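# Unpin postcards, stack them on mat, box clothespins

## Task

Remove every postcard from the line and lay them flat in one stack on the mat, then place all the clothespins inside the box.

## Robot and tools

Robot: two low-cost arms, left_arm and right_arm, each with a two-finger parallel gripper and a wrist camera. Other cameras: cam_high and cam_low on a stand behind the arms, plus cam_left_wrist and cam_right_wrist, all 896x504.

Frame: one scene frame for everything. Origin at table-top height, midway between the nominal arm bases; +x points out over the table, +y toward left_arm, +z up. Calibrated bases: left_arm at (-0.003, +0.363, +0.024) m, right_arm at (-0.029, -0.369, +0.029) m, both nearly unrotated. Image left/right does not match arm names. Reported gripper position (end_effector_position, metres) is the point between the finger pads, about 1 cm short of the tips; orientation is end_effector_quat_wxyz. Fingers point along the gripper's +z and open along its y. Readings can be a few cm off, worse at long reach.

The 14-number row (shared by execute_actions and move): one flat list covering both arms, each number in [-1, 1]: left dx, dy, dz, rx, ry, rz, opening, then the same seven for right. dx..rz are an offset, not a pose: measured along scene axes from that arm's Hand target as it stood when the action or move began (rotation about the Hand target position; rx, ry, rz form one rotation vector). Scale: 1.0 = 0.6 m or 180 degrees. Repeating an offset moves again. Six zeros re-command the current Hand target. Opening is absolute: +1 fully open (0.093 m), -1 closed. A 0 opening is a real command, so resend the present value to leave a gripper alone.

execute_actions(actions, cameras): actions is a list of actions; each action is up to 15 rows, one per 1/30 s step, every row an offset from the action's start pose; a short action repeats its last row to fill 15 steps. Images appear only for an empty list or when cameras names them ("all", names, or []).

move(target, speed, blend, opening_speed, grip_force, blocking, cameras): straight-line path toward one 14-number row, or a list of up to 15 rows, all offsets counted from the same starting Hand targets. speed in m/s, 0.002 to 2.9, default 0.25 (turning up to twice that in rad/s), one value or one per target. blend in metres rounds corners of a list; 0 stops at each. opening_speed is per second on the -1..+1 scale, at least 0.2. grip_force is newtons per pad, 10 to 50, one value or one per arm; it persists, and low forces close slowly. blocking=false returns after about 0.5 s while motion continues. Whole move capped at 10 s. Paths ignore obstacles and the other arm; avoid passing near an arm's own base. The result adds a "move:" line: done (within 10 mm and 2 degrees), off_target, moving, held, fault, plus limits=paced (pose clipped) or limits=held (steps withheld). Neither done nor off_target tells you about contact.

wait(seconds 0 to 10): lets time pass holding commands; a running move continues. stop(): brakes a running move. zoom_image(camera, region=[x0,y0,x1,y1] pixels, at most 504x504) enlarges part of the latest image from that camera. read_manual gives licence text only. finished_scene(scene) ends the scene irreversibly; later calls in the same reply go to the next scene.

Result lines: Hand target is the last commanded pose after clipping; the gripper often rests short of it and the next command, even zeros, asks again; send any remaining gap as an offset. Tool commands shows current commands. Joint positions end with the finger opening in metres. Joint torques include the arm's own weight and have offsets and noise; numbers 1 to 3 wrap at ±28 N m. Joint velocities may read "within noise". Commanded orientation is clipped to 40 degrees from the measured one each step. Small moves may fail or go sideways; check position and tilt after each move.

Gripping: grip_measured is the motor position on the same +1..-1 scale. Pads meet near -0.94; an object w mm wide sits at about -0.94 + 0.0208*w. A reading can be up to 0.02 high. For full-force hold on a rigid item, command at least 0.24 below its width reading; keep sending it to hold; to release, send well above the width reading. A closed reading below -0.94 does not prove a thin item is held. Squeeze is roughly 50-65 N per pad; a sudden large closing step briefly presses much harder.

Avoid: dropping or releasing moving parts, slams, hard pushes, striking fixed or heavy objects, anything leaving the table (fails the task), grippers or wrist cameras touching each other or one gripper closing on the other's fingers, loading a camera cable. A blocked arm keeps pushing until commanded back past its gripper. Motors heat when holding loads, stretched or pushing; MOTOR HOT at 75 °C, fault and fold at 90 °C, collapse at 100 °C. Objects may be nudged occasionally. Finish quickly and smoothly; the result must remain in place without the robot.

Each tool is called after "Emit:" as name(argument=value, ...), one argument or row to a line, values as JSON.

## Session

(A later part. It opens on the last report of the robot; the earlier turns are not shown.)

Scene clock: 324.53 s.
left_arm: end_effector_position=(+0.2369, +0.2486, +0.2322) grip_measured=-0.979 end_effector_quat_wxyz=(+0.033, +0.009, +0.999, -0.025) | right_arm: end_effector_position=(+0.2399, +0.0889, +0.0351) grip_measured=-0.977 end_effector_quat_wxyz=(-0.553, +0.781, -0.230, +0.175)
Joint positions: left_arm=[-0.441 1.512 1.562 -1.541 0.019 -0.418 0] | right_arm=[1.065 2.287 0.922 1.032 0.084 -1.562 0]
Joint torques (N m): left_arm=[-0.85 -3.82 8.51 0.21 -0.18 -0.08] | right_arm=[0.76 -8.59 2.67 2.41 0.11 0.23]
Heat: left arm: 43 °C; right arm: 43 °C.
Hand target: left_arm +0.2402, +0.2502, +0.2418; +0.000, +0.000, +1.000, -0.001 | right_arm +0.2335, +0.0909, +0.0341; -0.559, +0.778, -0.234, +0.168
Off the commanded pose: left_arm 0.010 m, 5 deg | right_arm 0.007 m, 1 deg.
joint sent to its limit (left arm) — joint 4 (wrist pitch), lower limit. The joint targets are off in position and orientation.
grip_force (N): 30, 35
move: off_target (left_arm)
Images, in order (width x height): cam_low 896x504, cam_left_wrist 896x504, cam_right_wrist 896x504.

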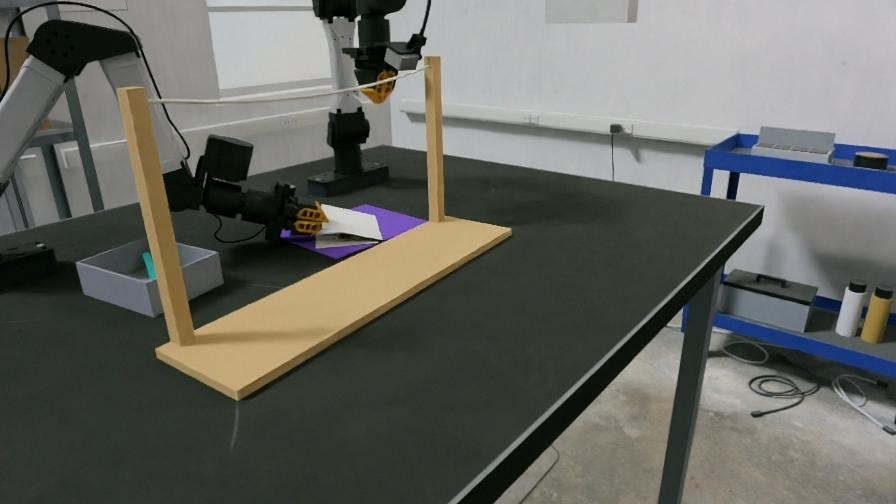

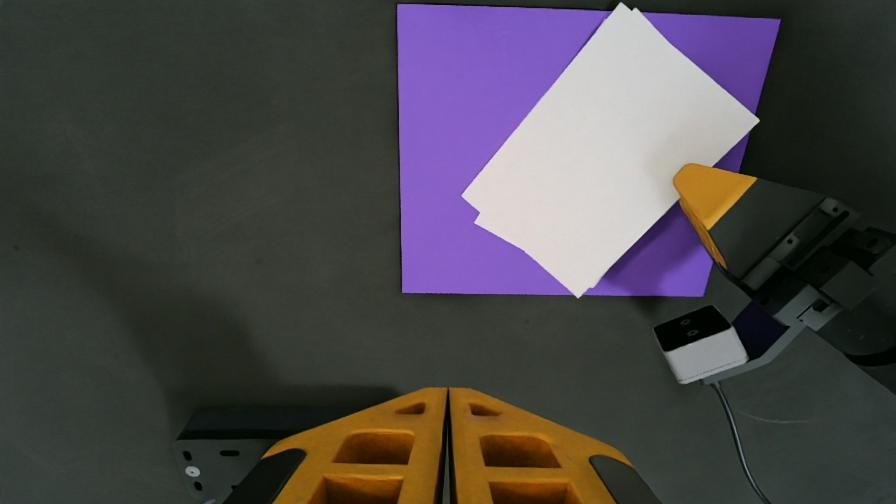

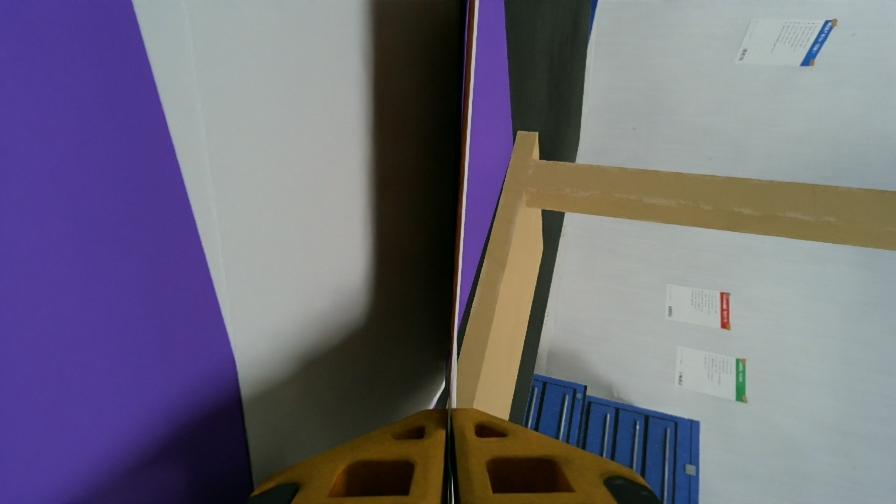

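Emit:
move(
  target=[
    [-0.009,-0.142,-0.236,0,0,0,-1,0,0,0,0,0,0,-1],
    [-0.009,-0.142,-0.35,0,0,0,-1,0,0,0,0,0,0,-1],
  ],
  speed=[0.2,0.1],
  blend=[0.02,0],
  cameras=["cam_low","cam_right_wrist","cam_left_wrist"],
)

Emit:
zoom_image(
  camera="cam_low",
  region=[240, 100, 480, 280],
)

Scene clock: 327.33 s.
left_arm: end_effector_position=(+0.2300, +0.1666, +0.0350) grip_measured=-0.979 end_effector_quat_wxyz=(-0.011, +0.009, +1.000, +0.002) | right_arm: end_effector_position=(+0.2399, +0.0889, +0.0351) grip_measured=-0.977 end_effector_quat_wxyz=(-0.553, +0.781, -0.230, +0.175)
Joint positions: left_arm=[-0.702 1.822 1.102 -0.871 0.012 -0.677 0] | right_arm=[1.065 2.287 0.922 1.032 0.084 -1.562 0]
Joint torques (N m): left_arm=[-0.8 -5.87 4.11 0.5 -0.12 -0.09] | right_arm=[0.76 -8.62 2.69 2.4 0.12 0.22]
Heat: left arm: 42 °C; right arm: 43 °C.
Hand target: left_arm +0.2348, +0.1650, +0.0318; +0.000, +0.000, +1.000, -0.001 | right_arm +0.2335, +0.0909, +0.0341; -0.559, +0.778, -0.234, +0.168
Off the commanded pose: left_arm 0.006 m, 2 deg | right_arm 0.007 m, 1 deg.
grip_force (N): 30, 35
move: done
Images, in order (width x height): cam_low 896x504, cam_left_wrist 896x504, cam_right_wrist 896x504.

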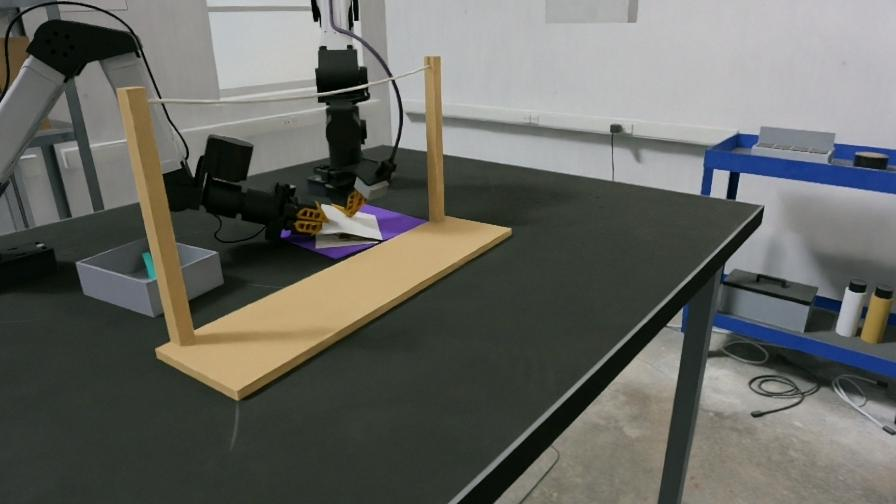

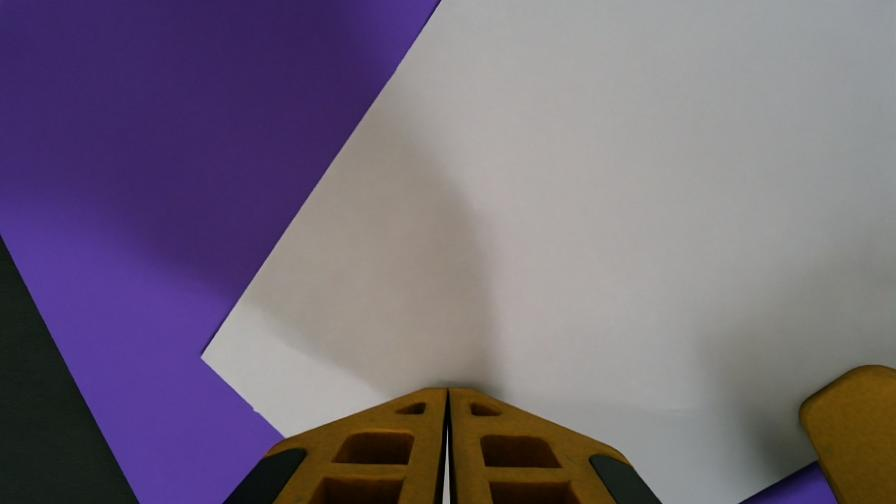

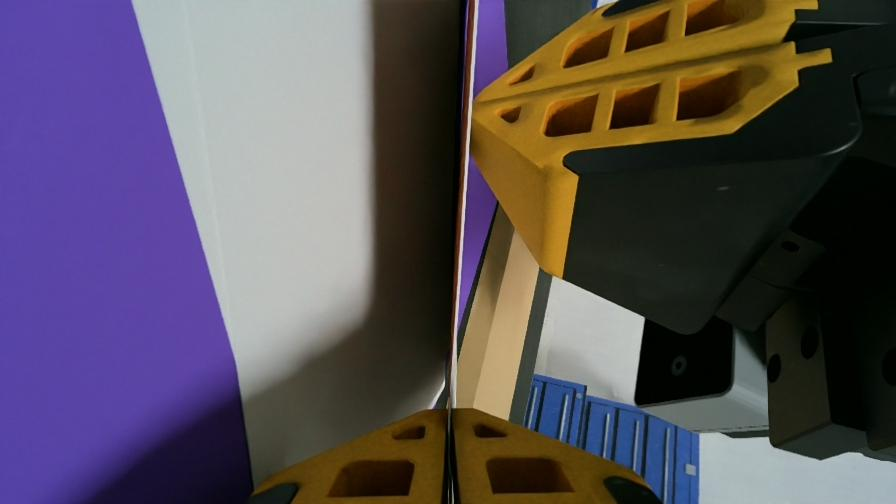

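Scaled by 2.100 from the camera's 896x504 image, which has a finer 1280x720 frame.

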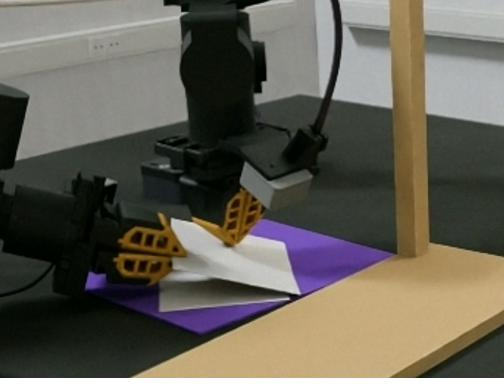

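Emit:
move(
  target=[0,0,-0.075,0,0,0,-1,0,0,0,0,0,0,-1],
  speed=0.06,
)

Emit:
move(
  target=[0,0,0,0,0,0,-1,0,0,0.008,0,0,0,-0.3],
  opening_speed=0.5,
  cameras=["cam_low","cam_right_wrist","cam_left_wrist"],
)

Emit:
zoom_image(
  camera="cam_low",
  region=[240, 100, 480, 280],
)

Scene clock: 328.73 s.
left_arm: end_effector_position=(+0.2299, +0.1631, +0.0175) grip_measured=-0.979 end_effector_quat_wxyz=(-0.007, +0.011, +1.000, -0.009) | right_arm: end_effector_position=(+0.2344, +0.0889, +0.0255) grip_measured=-0.977 end_effector_quat_wxyz=(-0.546, +0.788, -0.228, +0.171)
Joint positions: left_arm=[-0.705 1.846 1.055 -0.778 0.022 -0.677 0] | right_arm=[1.074 2.304 0.919 1.032 0.084 -1.562 0]
Joint torques (N m): left_arm=[-0.57 -1.35 0.9 1.24 -0.22 -0.07] | right_arm=[0.81 -10.04 2.86 2.4 0.1 0.21]
Heat: left arm: 42 °C; right arm: 43 °C.
Hand target: left_arm +0.2348, +0.1650, -0.0132; +0.000, +0.000, +1.000, -0.001 | right_arm +0.2335, +0.0909, +0.0341; -0.559, +0.778, -0.234, +0.168
Off the commanded pose: left_arm 0.031 m, 2 deg | right_arm 0.009 m, 2 deg.
grip_force (N): 30, 35
move: off_target (left_arm)

Scene clock: 330.63 s.
left_arm: end_effector_position=(+0.2301, +0.1629, +0.0175) grip_measured=-0.979 end_effector_quat_wxyz=(-0.006, +0.010, +1.000, -0.009) | right_arm: end_effector_position=(+0.2366, +0.0913, +0.0374) grip_measured=-0.303 end_effector_quat_wxyz=(-0.561, +0.777, -0.228, +0.173)
Joint positions: left_arm=[-0.705 1.846 1.055 -0.777 0.022 -0.678 0] | right_arm=[1.073 2.29 0.919 1.053 0.084 -1.557 0.031]
Joint torques (N m): left_arm=[-0.57 -1.33 0.9 1.22 -0.21 -0.08] | right_arm=[0.76 -10.32 2.71 2.06 0.11 0.17]
Heat: left arm: 42 °C; right arm: 43 °C.
Hand target: left_arm +0.2348, +0.1650, -0.0132; +0.000, +0.000, +1.000, -0.001 | right_arm +0.2335, +0.0909, +0.0389; -0.559, +0.778, -0.234, +0.168
Off the commanded pose: left_arm 0.031 m, 2 deg | right_arm 0.003 m, 1 deg.
grip_force (N): 30, 35
move: off_target (left_arm)
Images, in order (width x height): cam_low 896x504, cam_left_wrist 896x504, cam_right_wrist 896x504.

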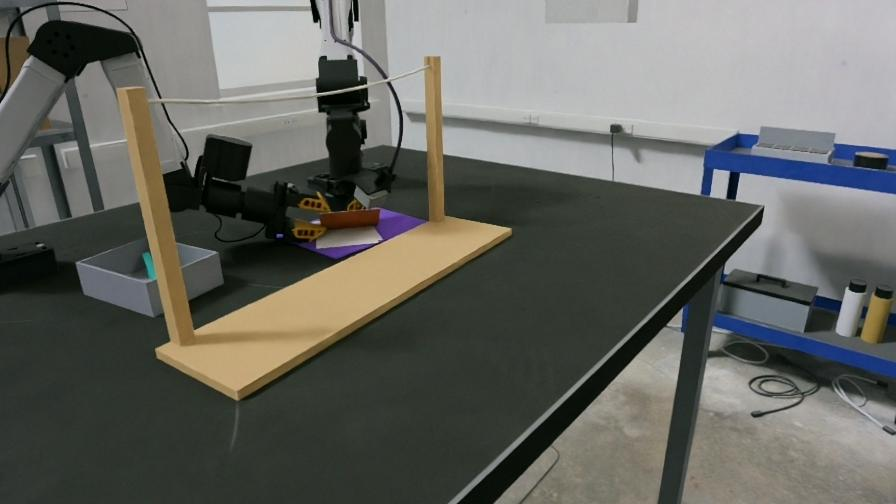

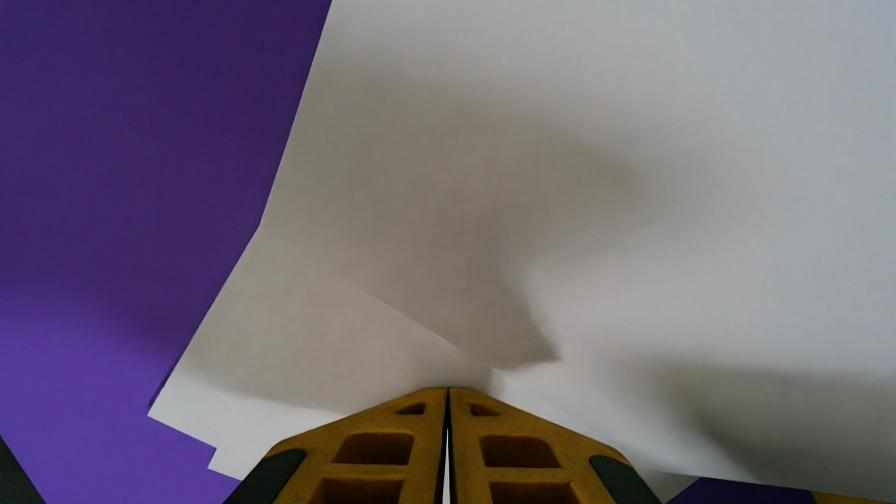

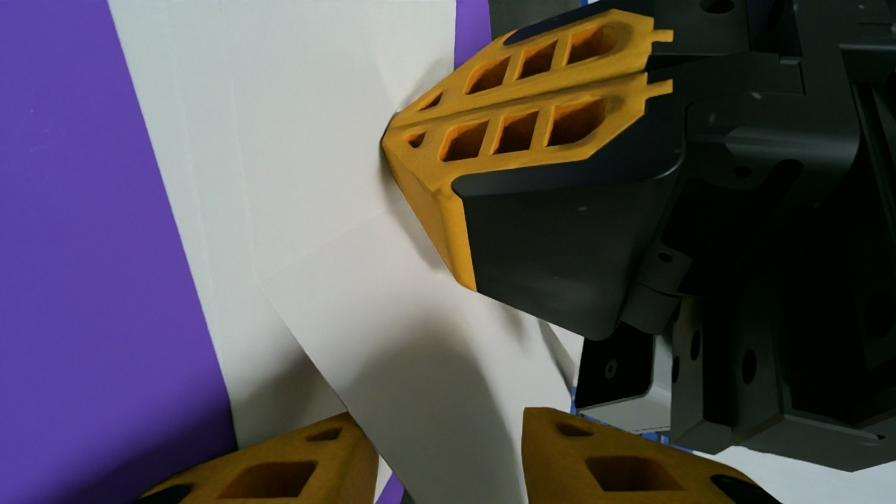

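Scaled by 2.100 from the camera's 896x504 image, which has a finer 1280x720 frame.

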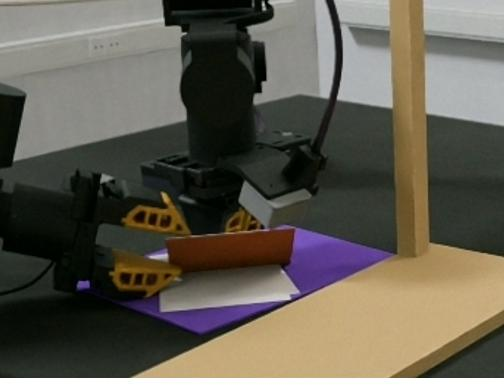

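Emit:
move(
  target=[0,0,0,0,0,0,-1,-0.1,-0.16,-0.01,0,0,0,-0.3],
  speed=0.1,
  cameras=["cam_low","cam_right_wrist","cam_left_wrist"],
)

Emit:
zoom_image(
  camera="cam_low",
  region=[240, 100, 480, 280],
)

Scene clock: 332.73 s.
left_arm: end_effector_position=(+0.2301, +0.1629, +0.0175) grip_measured=-0.979 end_effector_quat_wxyz=(-0.006, +0.010, +1.000, -0.009) | right_arm: end_effector_position=(+0.1785, -0.0035, +0.0353) grip_measured=-0.303 end_effector_quat_wxyz=(-0.566, +0.773, -0.229, +0.175)
Joint positions: left_arm=[-0.705 1.846 1.055 -0.777 0.022 -0.678 0] | right_arm=[1.097 2.178 0.442 1.431 0.11 -1.548 0.031]
Joint torques (N m): left_arm=[-0.58 -1.33 0.88 1.21 -0.23 -0.07] | right_arm=[0.72 -7.84 0.5 1.97 0.16 0.16]
Heat: left arm: 42 °C; right arm: 43 °C.
Hand target: left_arm +0.2348, +0.1650, -0.0132; +0.000, +0.000, +1.000, -0.001 | right_arm +0.1735, -0.0051, +0.0329; -0.559, +0.778, -0.234, +0.168
Off the commanded pose: left_arm 0.031 m, 2 deg | right_arm 0.006 m, 1 deg.
grip_force (N): 30, 35
move: off_target (left_arm)
Images, in order (width x height): cam_low 896x504, cam_left_wrist 896x504, cam_right_wrist 896x504.

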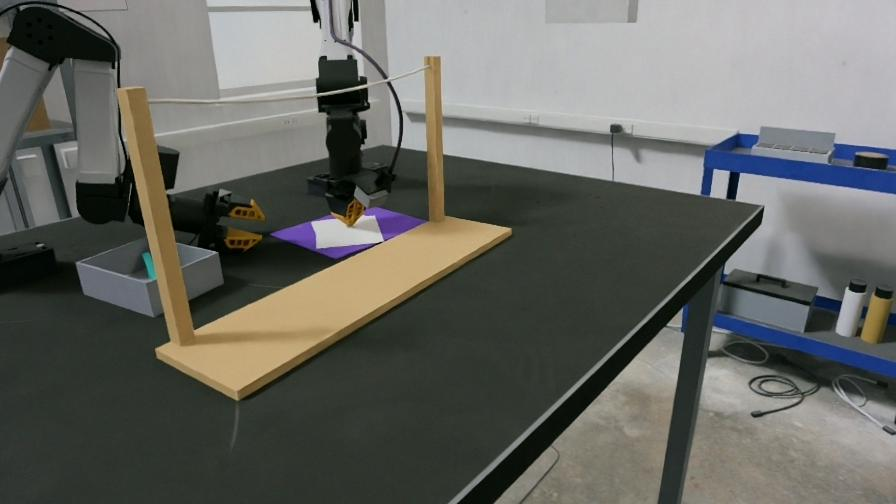

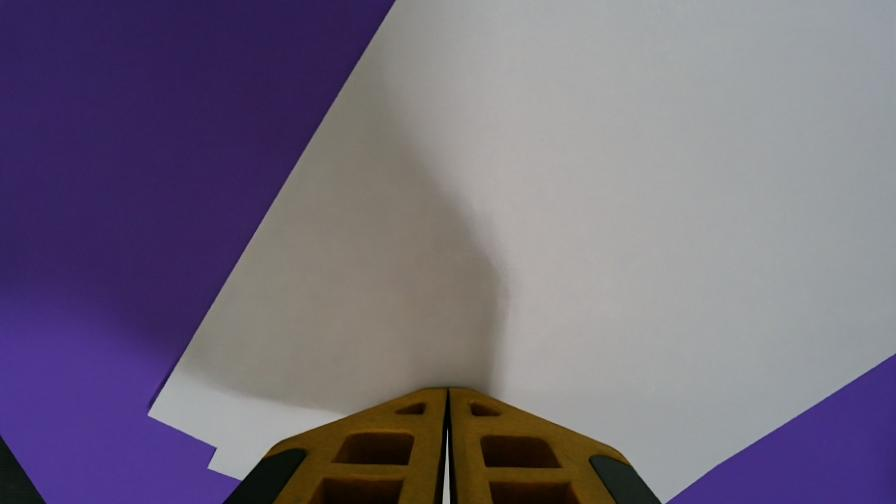

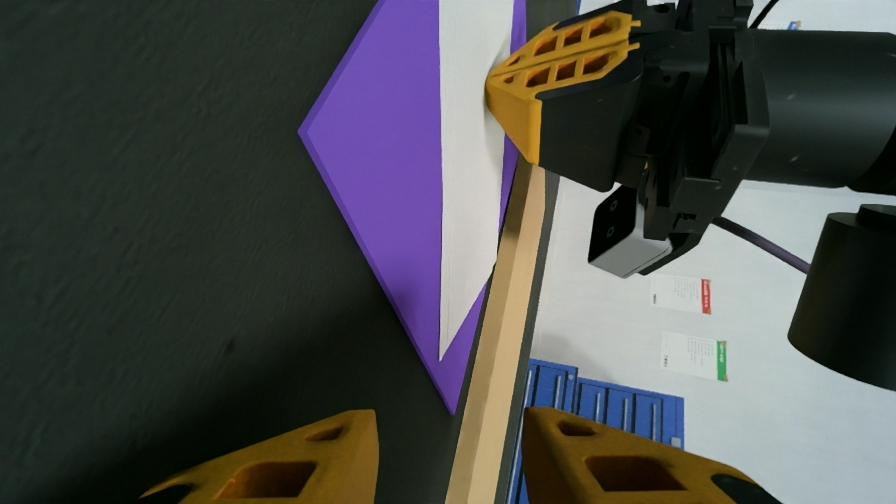

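Scaled by 2.100 from the camera's 896x504 image, which has a finer 1280x720 frame.

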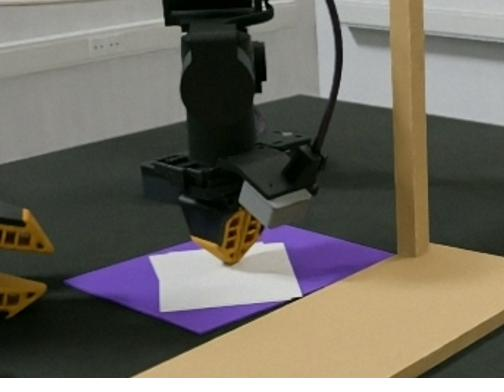

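Emit:
move(
  target=[
    [0,0,0.12,0,0,0,-1,-0.05,-0.1,0.1,0,0,0,-0.3],
    [-0.1,0.2,0.4,0,0,0,-1,-0.05,-0.25,0.3,0,0,0,-0.3],
  ],
  speed=[0.08,0.25],
  blend=[0.01,0],
  cameras=["all"],
)

Emit:
zoom_image(
  camera="cam_high",
  region=[460, 160, 620, 370],
)

Scene clock: 336.10 s.
left_arm: end_effector_position=(+0.1738, +0.2821, +0.2153) grip_measured=-0.979 end_effector_quat_wxyz=(+0.026, -0.003, +0.999, -0.021) | right_arm: end_effector_position=(+0.1457, -0.1585, +0.1999) grip_measured=-0.303 end_effector_quat_wxyz=(-0.556, +0.775, -0.246, +0.176)
Joint positions: left_arm=[-0.424 1.246 1.283 -1.542 0.016 -0.425 0] | right_arm=[0.767 0.534 0.298 -0.095 -0.178 -1.631 0.031]
Joint torques (N m): left_arm=[0.12 -3.14 7.9 0.2 -0.14 0.23] | right_arm=[-0.29 0.76 10.51 1.82 -0.28 -0.08]
Heat: left arm: 42 °C; right arm: 42 °C.
Hand target: left_arm +0.1748, +0.2850, +0.2268; +0.000, +0.000, +1.000, -0.001 | right_arm +0.1435, -0.1551, +0.2129; -0.559, +0.778, -0.234, +0.168
Off the commanded pose: left_arm 0.012 m, 4 deg | right_arm 0.014 m, 2 deg.
joint sent to its limit (left arm) — joint 4 (wrist pitch), lower limit. The joint targets are off in position and orientation.
grip_force (N): 30, 35
move: off_target (left_arm, right_arm)

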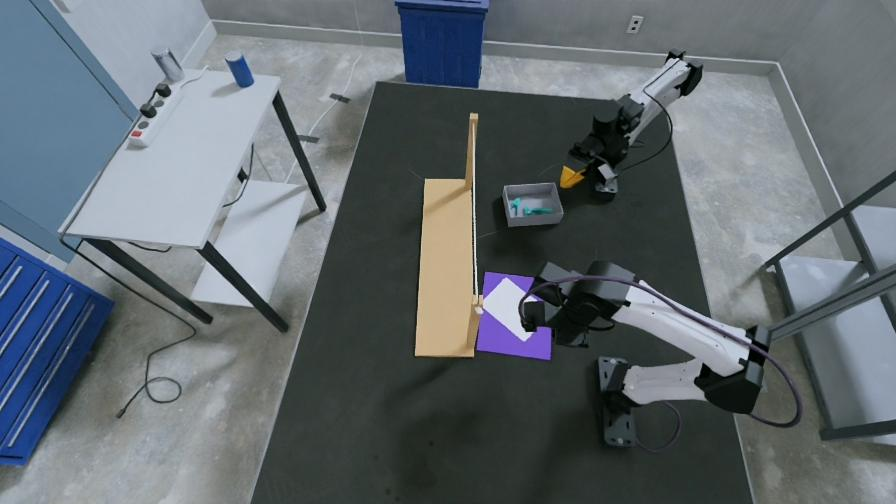

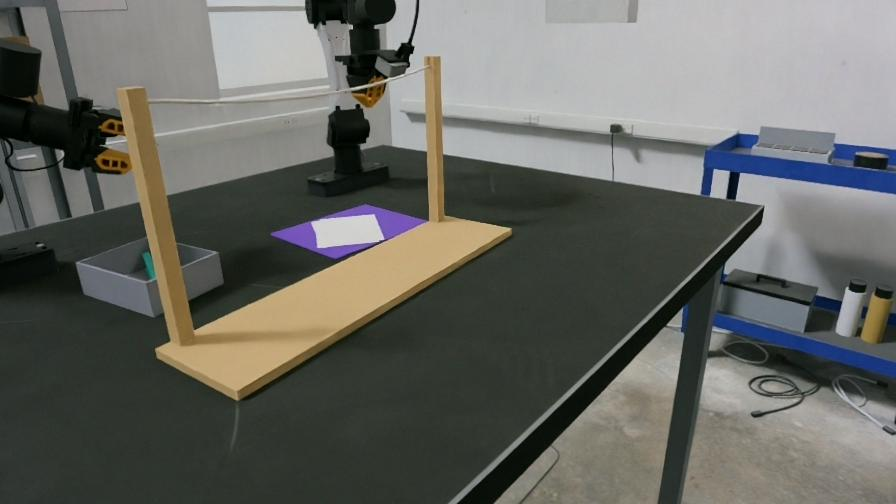

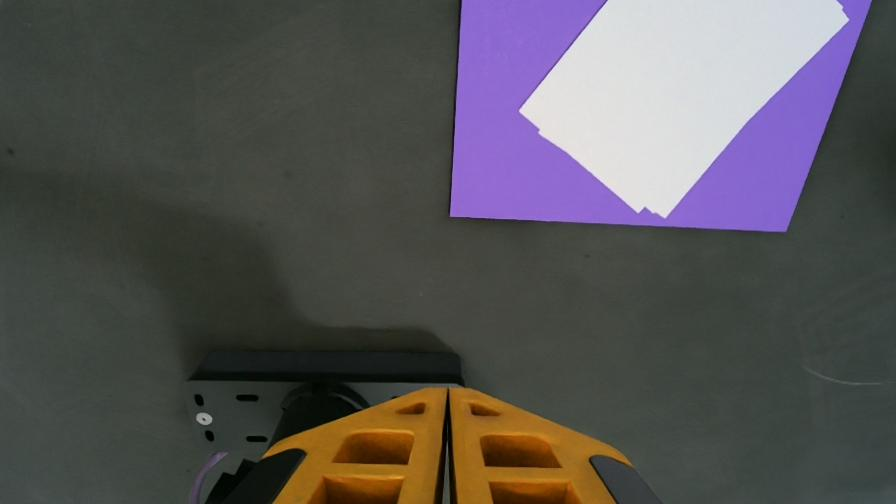

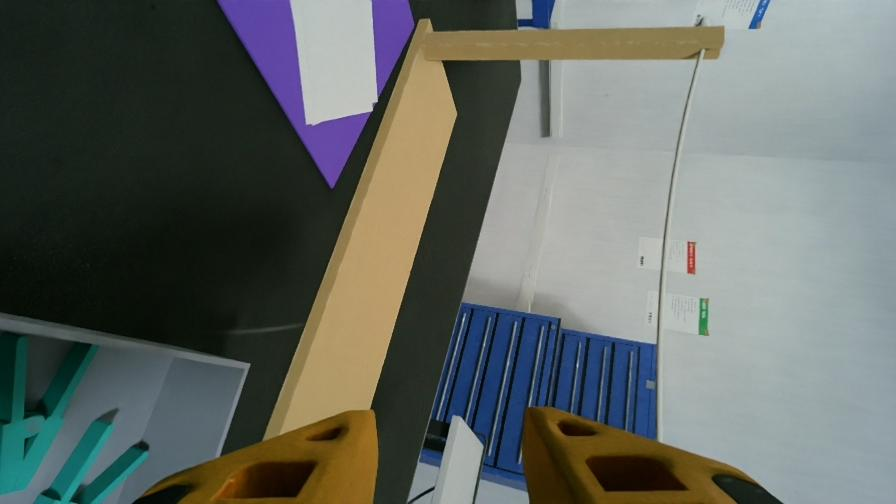

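Scaled by 2.400 from the camera's 896x504 image, which has a finer 1280x720 frame.

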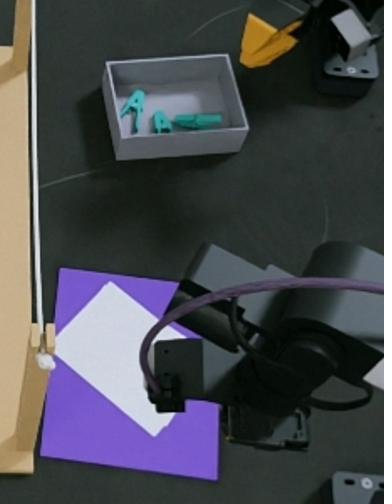

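Emit:
finished_scene(
  scene=1,
)

The scene is finished: the task was done.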